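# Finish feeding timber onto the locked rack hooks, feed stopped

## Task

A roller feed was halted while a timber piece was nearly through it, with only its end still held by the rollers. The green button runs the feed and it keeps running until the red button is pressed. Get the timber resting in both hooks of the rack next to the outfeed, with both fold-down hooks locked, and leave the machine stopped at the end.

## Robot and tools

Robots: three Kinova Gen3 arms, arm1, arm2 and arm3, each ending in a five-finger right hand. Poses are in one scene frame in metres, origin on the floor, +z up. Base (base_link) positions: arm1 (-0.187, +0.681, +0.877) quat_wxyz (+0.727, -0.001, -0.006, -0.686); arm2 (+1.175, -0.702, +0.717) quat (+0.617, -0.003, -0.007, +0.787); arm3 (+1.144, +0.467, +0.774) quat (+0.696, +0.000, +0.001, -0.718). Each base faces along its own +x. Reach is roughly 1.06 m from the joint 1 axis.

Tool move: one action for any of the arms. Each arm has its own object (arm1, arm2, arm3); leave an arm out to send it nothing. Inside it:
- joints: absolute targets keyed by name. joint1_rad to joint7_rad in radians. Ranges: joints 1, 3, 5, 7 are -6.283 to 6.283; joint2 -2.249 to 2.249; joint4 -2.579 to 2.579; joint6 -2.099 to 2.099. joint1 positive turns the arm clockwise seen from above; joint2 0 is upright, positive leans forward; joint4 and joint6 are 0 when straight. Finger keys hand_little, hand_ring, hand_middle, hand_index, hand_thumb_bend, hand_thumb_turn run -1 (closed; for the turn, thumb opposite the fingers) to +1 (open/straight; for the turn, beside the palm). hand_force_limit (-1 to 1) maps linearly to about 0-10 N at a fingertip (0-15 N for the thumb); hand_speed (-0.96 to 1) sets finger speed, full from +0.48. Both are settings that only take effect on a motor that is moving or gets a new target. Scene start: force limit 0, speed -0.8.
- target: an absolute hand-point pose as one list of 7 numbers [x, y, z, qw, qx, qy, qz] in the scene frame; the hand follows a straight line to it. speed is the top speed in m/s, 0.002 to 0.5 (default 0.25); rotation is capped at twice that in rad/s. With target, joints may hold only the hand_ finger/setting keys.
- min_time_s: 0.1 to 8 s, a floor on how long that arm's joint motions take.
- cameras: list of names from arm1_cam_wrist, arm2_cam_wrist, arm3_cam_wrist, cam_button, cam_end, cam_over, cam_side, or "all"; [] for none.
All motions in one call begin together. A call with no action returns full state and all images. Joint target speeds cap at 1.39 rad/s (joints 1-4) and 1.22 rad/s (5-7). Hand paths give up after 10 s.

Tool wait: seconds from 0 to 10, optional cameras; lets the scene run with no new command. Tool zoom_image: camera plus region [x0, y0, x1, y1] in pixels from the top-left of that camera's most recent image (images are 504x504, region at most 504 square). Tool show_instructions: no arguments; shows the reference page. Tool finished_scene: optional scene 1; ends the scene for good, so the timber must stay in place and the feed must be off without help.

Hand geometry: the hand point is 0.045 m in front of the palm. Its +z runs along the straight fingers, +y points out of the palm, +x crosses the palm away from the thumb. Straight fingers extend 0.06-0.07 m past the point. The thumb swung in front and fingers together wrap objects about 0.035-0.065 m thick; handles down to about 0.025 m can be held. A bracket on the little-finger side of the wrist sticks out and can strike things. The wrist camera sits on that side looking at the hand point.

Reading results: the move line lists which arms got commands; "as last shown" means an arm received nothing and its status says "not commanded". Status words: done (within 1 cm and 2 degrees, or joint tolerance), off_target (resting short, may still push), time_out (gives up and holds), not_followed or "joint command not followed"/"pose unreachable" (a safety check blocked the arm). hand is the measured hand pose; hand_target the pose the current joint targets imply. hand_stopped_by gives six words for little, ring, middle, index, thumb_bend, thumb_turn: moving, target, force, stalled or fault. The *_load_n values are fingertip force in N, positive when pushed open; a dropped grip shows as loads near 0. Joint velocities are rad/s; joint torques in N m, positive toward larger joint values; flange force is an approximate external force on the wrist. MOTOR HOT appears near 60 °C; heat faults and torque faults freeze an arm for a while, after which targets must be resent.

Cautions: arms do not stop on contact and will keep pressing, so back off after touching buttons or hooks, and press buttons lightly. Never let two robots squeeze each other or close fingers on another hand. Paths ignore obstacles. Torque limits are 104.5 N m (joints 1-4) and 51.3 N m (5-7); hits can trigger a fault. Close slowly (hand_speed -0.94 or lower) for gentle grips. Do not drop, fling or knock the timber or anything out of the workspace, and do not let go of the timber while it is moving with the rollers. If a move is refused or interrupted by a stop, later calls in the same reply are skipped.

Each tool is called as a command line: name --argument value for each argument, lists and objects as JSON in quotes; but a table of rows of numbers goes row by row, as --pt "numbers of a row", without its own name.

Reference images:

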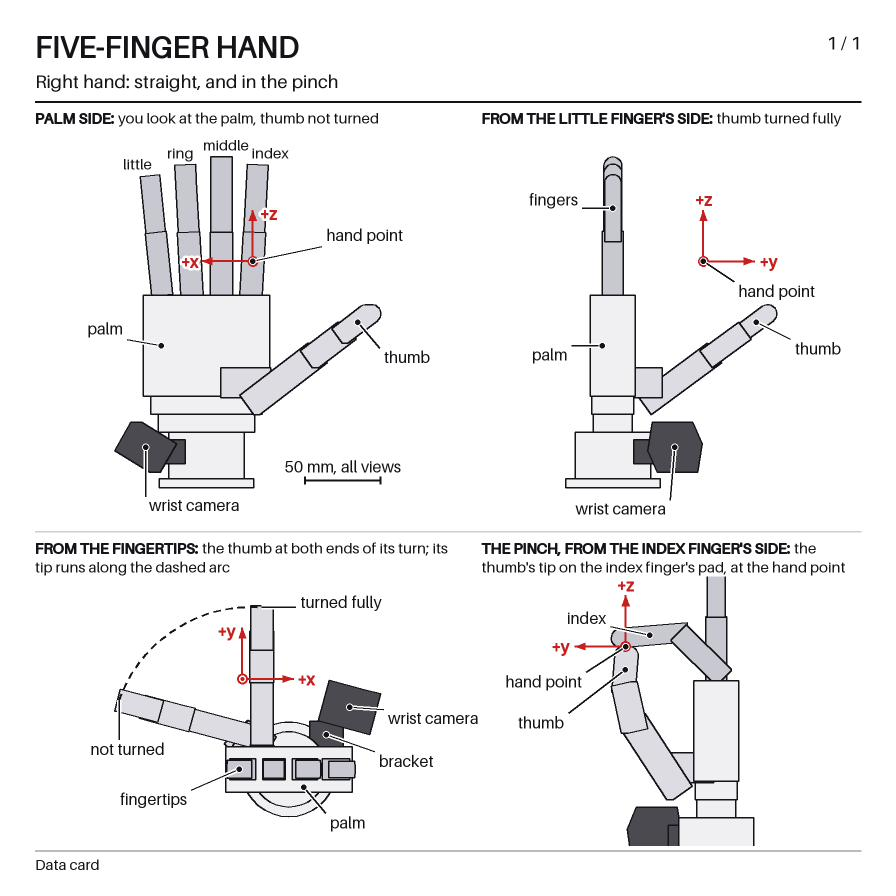

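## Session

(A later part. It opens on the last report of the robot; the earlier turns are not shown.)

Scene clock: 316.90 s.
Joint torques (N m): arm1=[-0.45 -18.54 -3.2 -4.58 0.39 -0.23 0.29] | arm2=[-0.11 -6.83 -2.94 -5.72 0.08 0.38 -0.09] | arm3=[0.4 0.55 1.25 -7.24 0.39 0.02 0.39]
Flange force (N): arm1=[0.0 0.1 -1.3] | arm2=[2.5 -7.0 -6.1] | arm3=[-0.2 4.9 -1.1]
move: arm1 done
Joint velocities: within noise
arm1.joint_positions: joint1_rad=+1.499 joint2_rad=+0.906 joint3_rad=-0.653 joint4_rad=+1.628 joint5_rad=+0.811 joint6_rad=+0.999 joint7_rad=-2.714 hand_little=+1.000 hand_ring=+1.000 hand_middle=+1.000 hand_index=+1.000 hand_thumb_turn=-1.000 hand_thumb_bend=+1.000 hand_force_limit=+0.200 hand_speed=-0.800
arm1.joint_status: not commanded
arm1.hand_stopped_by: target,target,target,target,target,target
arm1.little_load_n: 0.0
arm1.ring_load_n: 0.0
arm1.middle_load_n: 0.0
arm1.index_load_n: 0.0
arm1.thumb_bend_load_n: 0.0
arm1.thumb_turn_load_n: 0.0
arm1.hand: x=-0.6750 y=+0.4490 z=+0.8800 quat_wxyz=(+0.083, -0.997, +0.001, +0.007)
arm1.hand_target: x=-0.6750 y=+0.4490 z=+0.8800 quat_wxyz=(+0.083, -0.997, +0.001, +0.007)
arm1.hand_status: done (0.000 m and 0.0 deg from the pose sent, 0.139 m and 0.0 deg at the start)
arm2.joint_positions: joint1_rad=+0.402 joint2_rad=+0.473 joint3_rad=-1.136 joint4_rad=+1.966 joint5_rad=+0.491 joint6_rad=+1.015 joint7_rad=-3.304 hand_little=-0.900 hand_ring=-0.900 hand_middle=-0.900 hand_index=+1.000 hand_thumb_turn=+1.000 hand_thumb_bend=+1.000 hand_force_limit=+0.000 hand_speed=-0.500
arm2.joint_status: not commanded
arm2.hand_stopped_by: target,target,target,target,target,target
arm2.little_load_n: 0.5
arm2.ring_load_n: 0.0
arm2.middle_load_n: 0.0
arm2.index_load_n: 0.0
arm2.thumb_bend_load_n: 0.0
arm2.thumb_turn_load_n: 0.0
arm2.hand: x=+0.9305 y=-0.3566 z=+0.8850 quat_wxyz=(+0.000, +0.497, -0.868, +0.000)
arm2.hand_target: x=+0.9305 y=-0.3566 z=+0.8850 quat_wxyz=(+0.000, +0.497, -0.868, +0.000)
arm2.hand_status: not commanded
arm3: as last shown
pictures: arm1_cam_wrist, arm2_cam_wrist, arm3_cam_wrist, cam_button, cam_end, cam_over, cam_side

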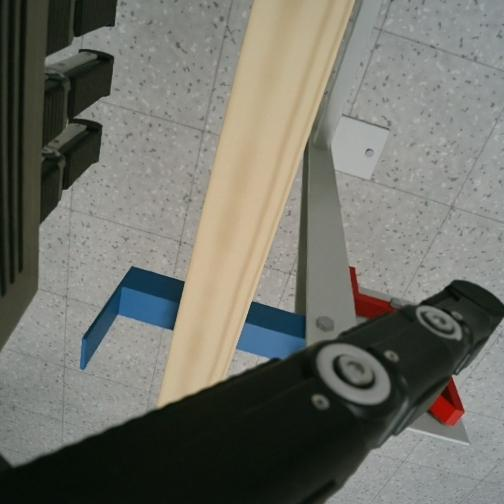

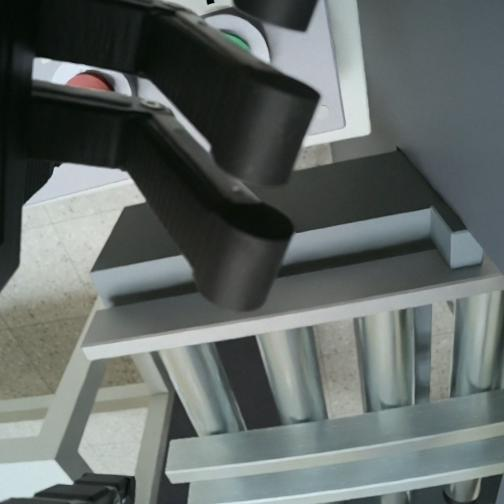

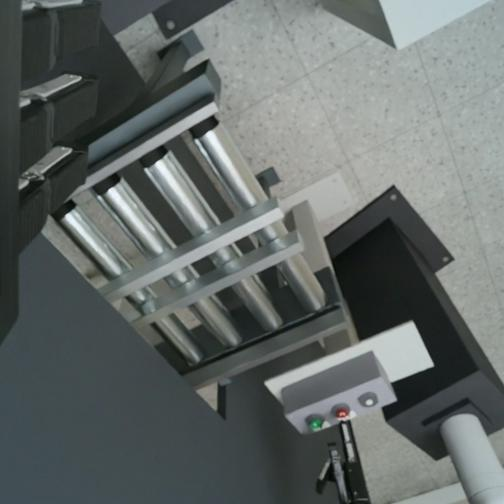

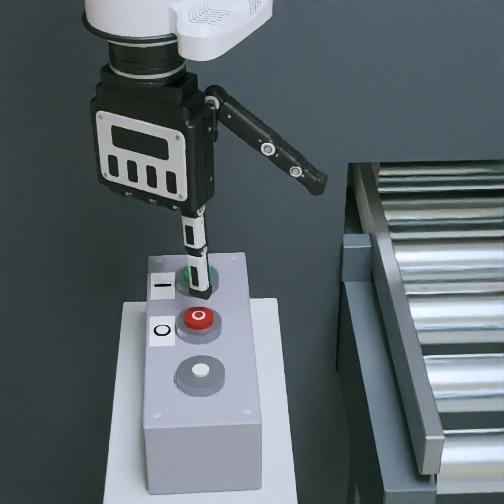

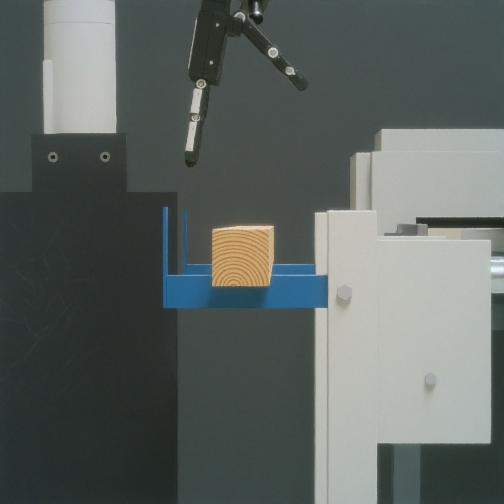

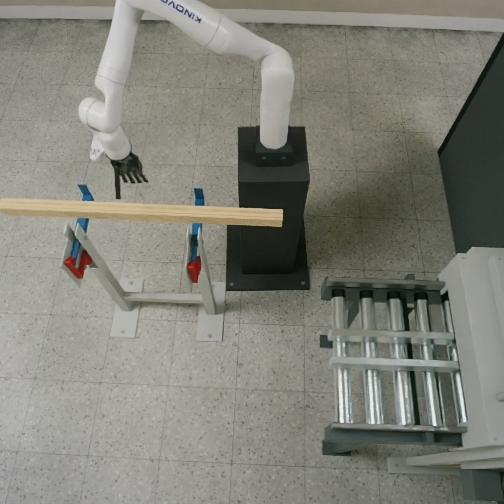

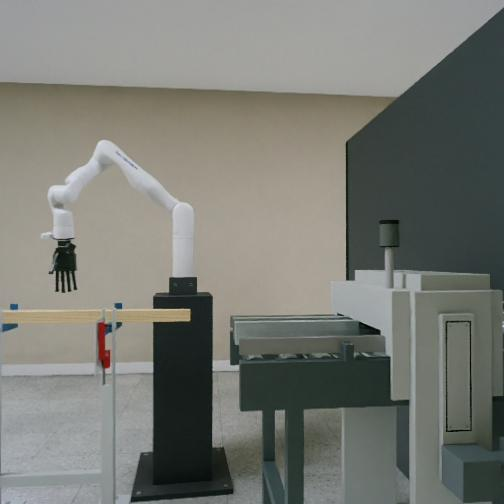

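zoom_image --camera "cam_side" --region '[340, 200, 440, 300]'

move --arm2 '{"target": [0.9305, -0.3566, 0.95, 0, 0.4966, -0.868, 0], "speed": 0.1}' --arm1 '{"target": [-0.675, 0.449, 0.95, -0.0828, 0.9966, -0.0006, -0.007], "speed": 0.1}' --cameras '["all"]'

zoom_image --camera "cam_button" --region '[100, 200, 320, 420]'

zoom_image --camera "cam_end" --region '[130, 150, 380, 350]'

zoom_image --camera "arm1_cam_wrist" --region '[150, 200, 500, 500]'

Scaled by 5.040 from the camera's image (finer frame: 720x720).

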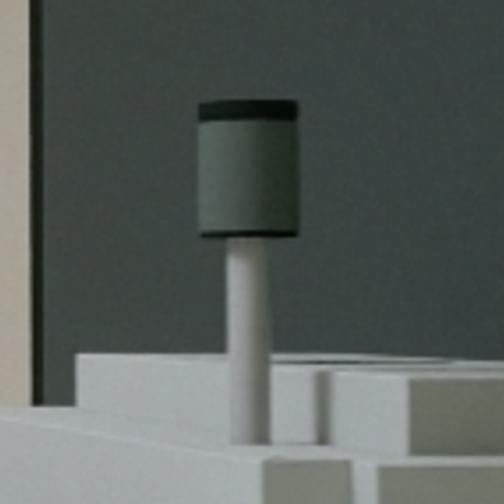

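Scene clock: 319.37 s.
Joint torques (N m): arm1=[-0.49 -17.81 -3.14 -5.38 0.36 -0.24 0.25] | arm2=[-0.14 -5.6 -2.62 -6.72 0.08 0.38 -0.11] | arm3=[0.44 0.61 1.2 -7.26 0.4 0.04 0.42]
Flange force (N): arm1=[-0.1 0.0 -1.4] | arm2=[3.1 -8.6 -4.9] | arm3=[-0.1 4.7 -0.9]
move: arm1 done; arm2 done
Joint velocities: within noise
arm1.joint_positions: joint1_rad=+1.531 joint2_rad=+0.795 joint3_rad=-0.714 joint4_rad=+1.584 joint5_rad=+0.717 joint6_rad=+1.130 joint7_rad=-2.631 hand_little=+1.000 hand_ring=+1.000 hand_middle=+1.000 hand_index=+1.000 hand_thumb_turn=-1.000 hand_thumb_bend=+1.000 hand_force_limit=+0.200 hand_speed=-0.800
arm1.joint_status: not commanded
arm1.hand_stopped_by: target,target,target,target,target,target
arm1.little_load_n: -0.5
arm1.ring_load_n: 0.0
arm1.middle_load_n: 0.0
arm1.index_load_n: 0.0
arm1.thumb_bend_load_n: 0.0
arm1.thumb_turn_load_n: 0.0
arm1.hand: x=-0.6750 y=+0.4490 z=+0.9500 quat_wxyz=(+0.083, -0.997, +0.001, +0.007)
arm1.hand_target: x=-0.6750 y=+0.4490 z=+0.9500 quat_wxyz=(+0.083, -0.997, +0.001, +0.007)
arm1.hand_status: done (0.000 m and 0.0 deg from the pose sent, 0.070 m and 0.0 deg at the start)
arm2.joint_positions: joint1_rad=+0.499 joint2_rad=+0.378 joint3_rad=-1.224 joint4_rad=+1.840 joint5_rad=+0.369 joint6_rad=+1.186 joint7_rad=-3.187 hand_little=-0.900 hand_ring=-0.900 hand_middle=-0.900 hand_index=+1.000 hand_thumb_turn=+1.000 hand_thumb_bend=+1.000 hand_force_limit=+0.000 hand_speed=-0.500
arm2.joint_status: not commanded
arm2.hand_stopped_by: target,target,target,target,target,target
arm2.little_load_n: 0.0
arm2.ring_load_n: 0.0
arm2.middle_load_n: 0.0
arm2.index_load_n: 0.0
arm2.thumb_bend_load_n: 0.0
arm2.thumb_turn_load_n: 0.0
arm2.hand: x=+0.9305 y=-0.3566 z=+0.9500 quat_wxyz=(+0.000, +0.497, -0.868, +0.000)
arm2.hand_target: x=+0.9305 y=-0.3566 z=+0.9500 quat_wxyz=(+0.000, +0.497, -0.868, +0.000)
arm2.hand_status: done (0.000 m and 0.0 deg from the pose sent, 0.065 m and 0.0 deg at the start)
arm3: as last shown
pictures: arm1_cam_wrist, arm2_cam_wrist, arm3_cam_wrist, cam_button, cam_end, cam_over, cam_side

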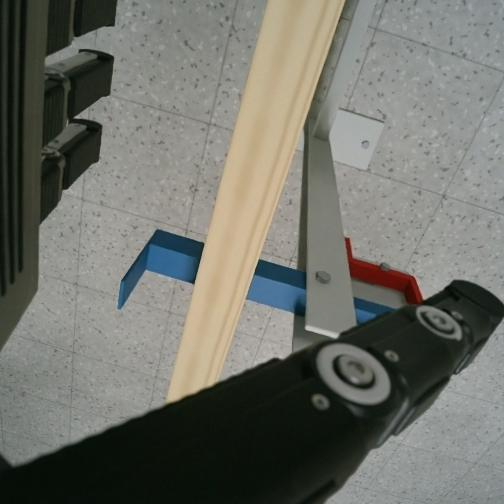

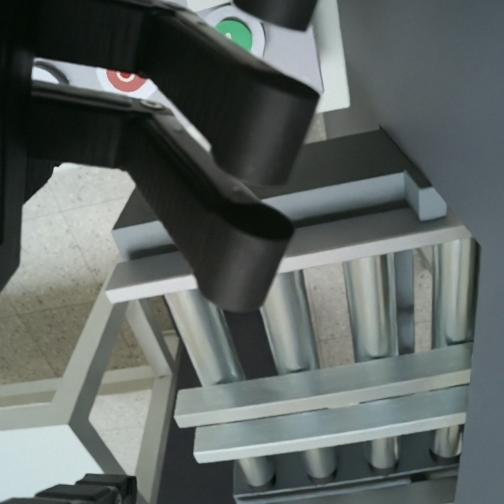

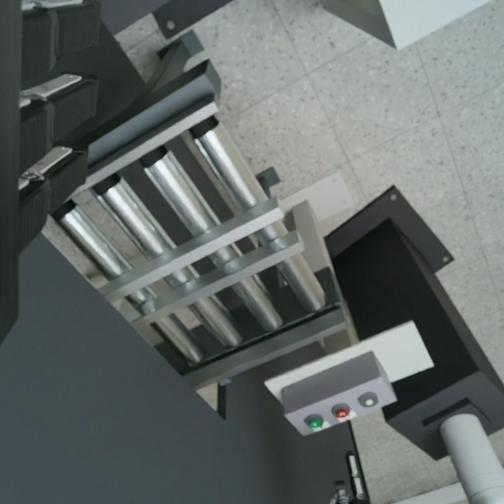

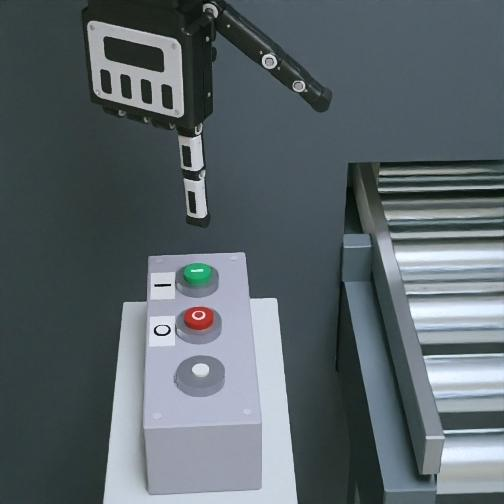

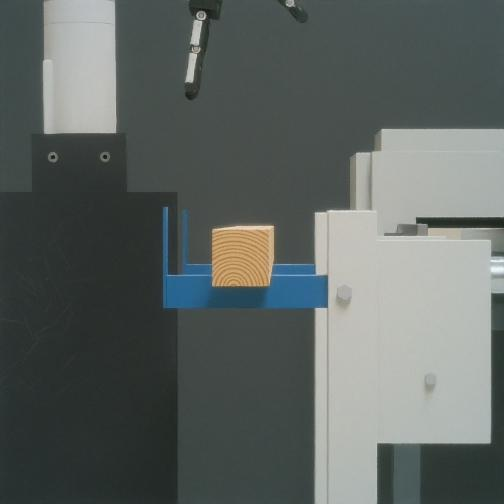

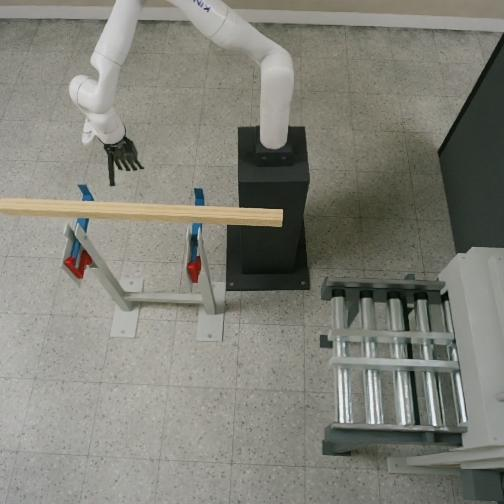

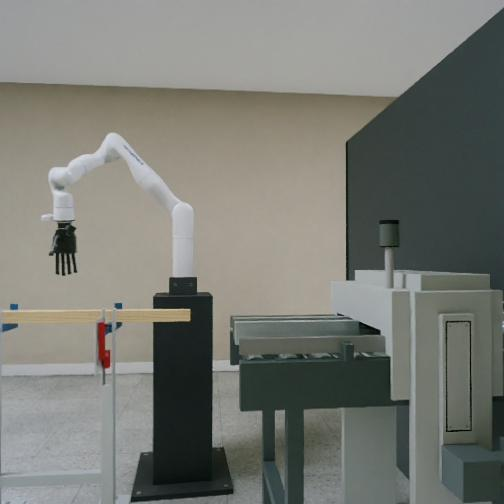

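Scaled by 2.291 from the camera's image (finer frame: 720x720).

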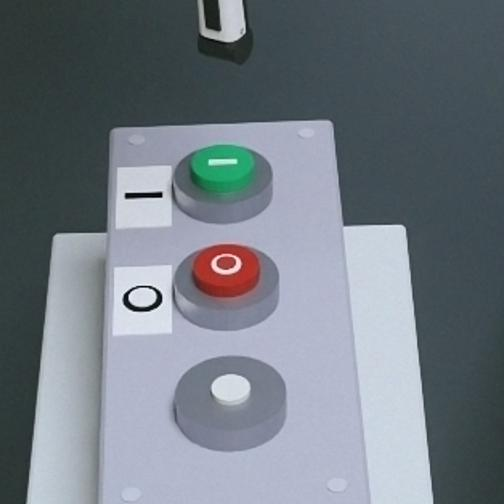

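Scaled by 2.016 from the camera's image (finer frame: 720x720).

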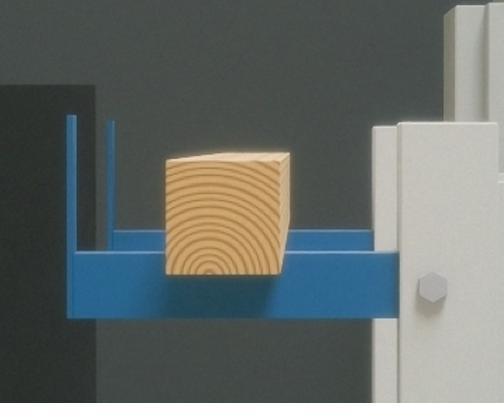

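Scaled by 1.440 from the camera's image (finer frame: 720x720).

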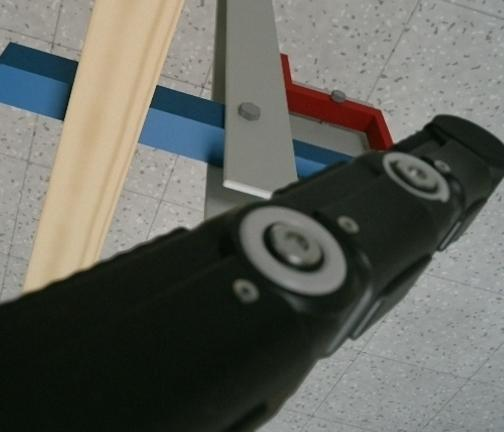

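move --arm1 '{"target": [-0.64, 0.30, 0.98, 0, 1, 0, 0], "speed": 0.15, "joints": {"hand_thumb_turn": 1.0, "hand_speed": 0}}' --cameras '["arm1_cam_wrist", "cam_over", "cam_end"]'

zoom_image --camera "arm1_cam_wrist" --region '[150, 150, 500, 500]'

Scene clock: 322.03 s.
Joint torques (N m): arm1=[-0.46 -18.55 -3.9 -5.9 0.22 -0.58 0.28] | arm2=[-0.1 -5.58 -2.61 -6.72 0.05 0.38 -0.11] | arm3=[0.39 0.61 1.22 -7.25 0.4 0.02 0.45]
Flange force (N): arm1=[-0.1 0.2 -1.4] | arm2=[3.2 -8.4 -4.8] | arm3=[-0.1 4.9 -1.0]
move: arm1 done
Joint velocities: within noise
arm1.joint_positions: joint1_rad=+1.359 joint2_rad=+0.827 joint3_rad=-0.791 joint4_rad=+1.460 joint5_rad=+0.632 joint6_rad=+1.123 joint7_rad=-2.751 hand_little=+1.000 hand_ring=+1.000 hand_middle=+1.000 hand_index=+1.000 hand_thumb_turn=+1.000 hand_thumb_bend=+1.000 hand_force_limit=+0.200 hand_speed=+0.000
arm1.joint_status: all done
arm1.hand_stopped_by: target,target,target,target,target,target
arm1.little_load_n: 0.0
arm1.ring_load_n: 0.0
arm1.middle_load_n: 0.0
arm1.index_load_n: -0.5
arm1.thumb_bend_load_n: 0.0
arm1.thumb_turn_load_n: 0.0
arm1.hand: x=-0.6400 y=+0.3000 z=+0.9800 quat_wxyz=(+0.000, -1.000, +0.000, +0.000)
arm1.hand_target: x=-0.6400 y=+0.3000 z=+0.9800 quat_wxyz=(+0.000, -1.000, +0.000, +0.000)
arm1.hand_status: done (0.000 m and 0.0 deg from the pose sent, 0.156 m and 9.5 deg at the start)
arm2, arm3: as last shown
pictures: arm1_cam_wrist, cam_end, cam_over

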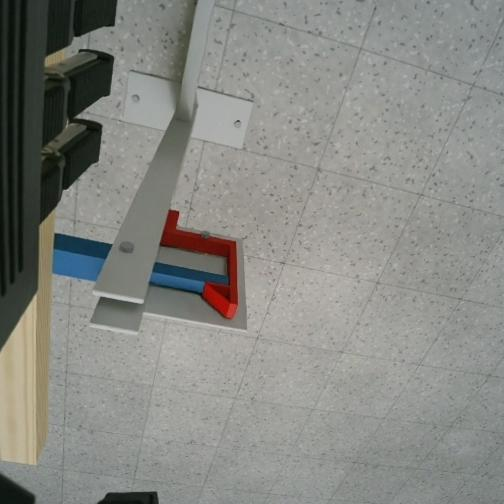

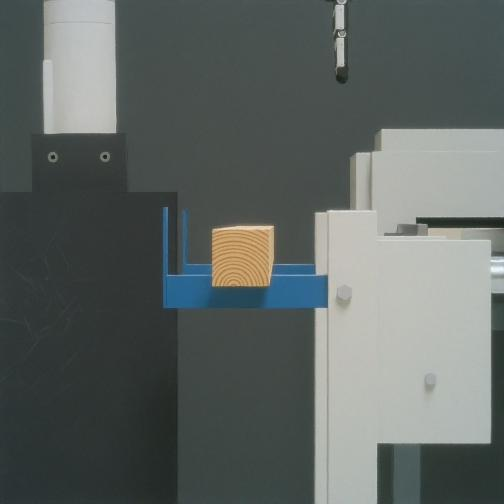

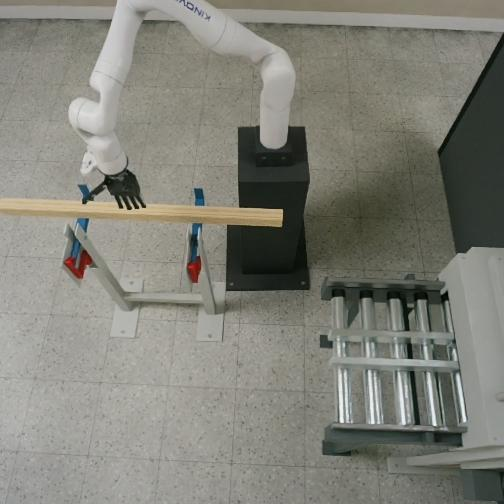

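Scaled by 1.440 from the camera's image (finer frame: 720x720).

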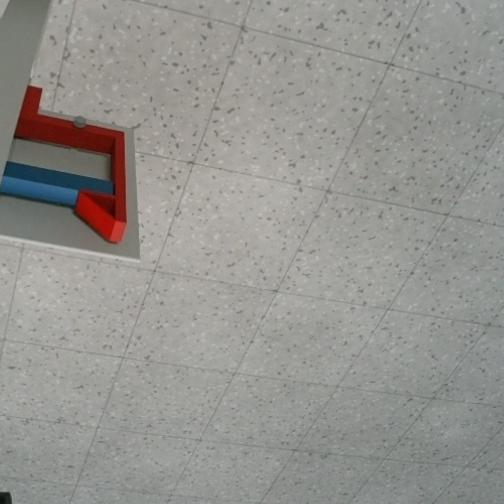

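finished_scene

The scene is finished: the task was done.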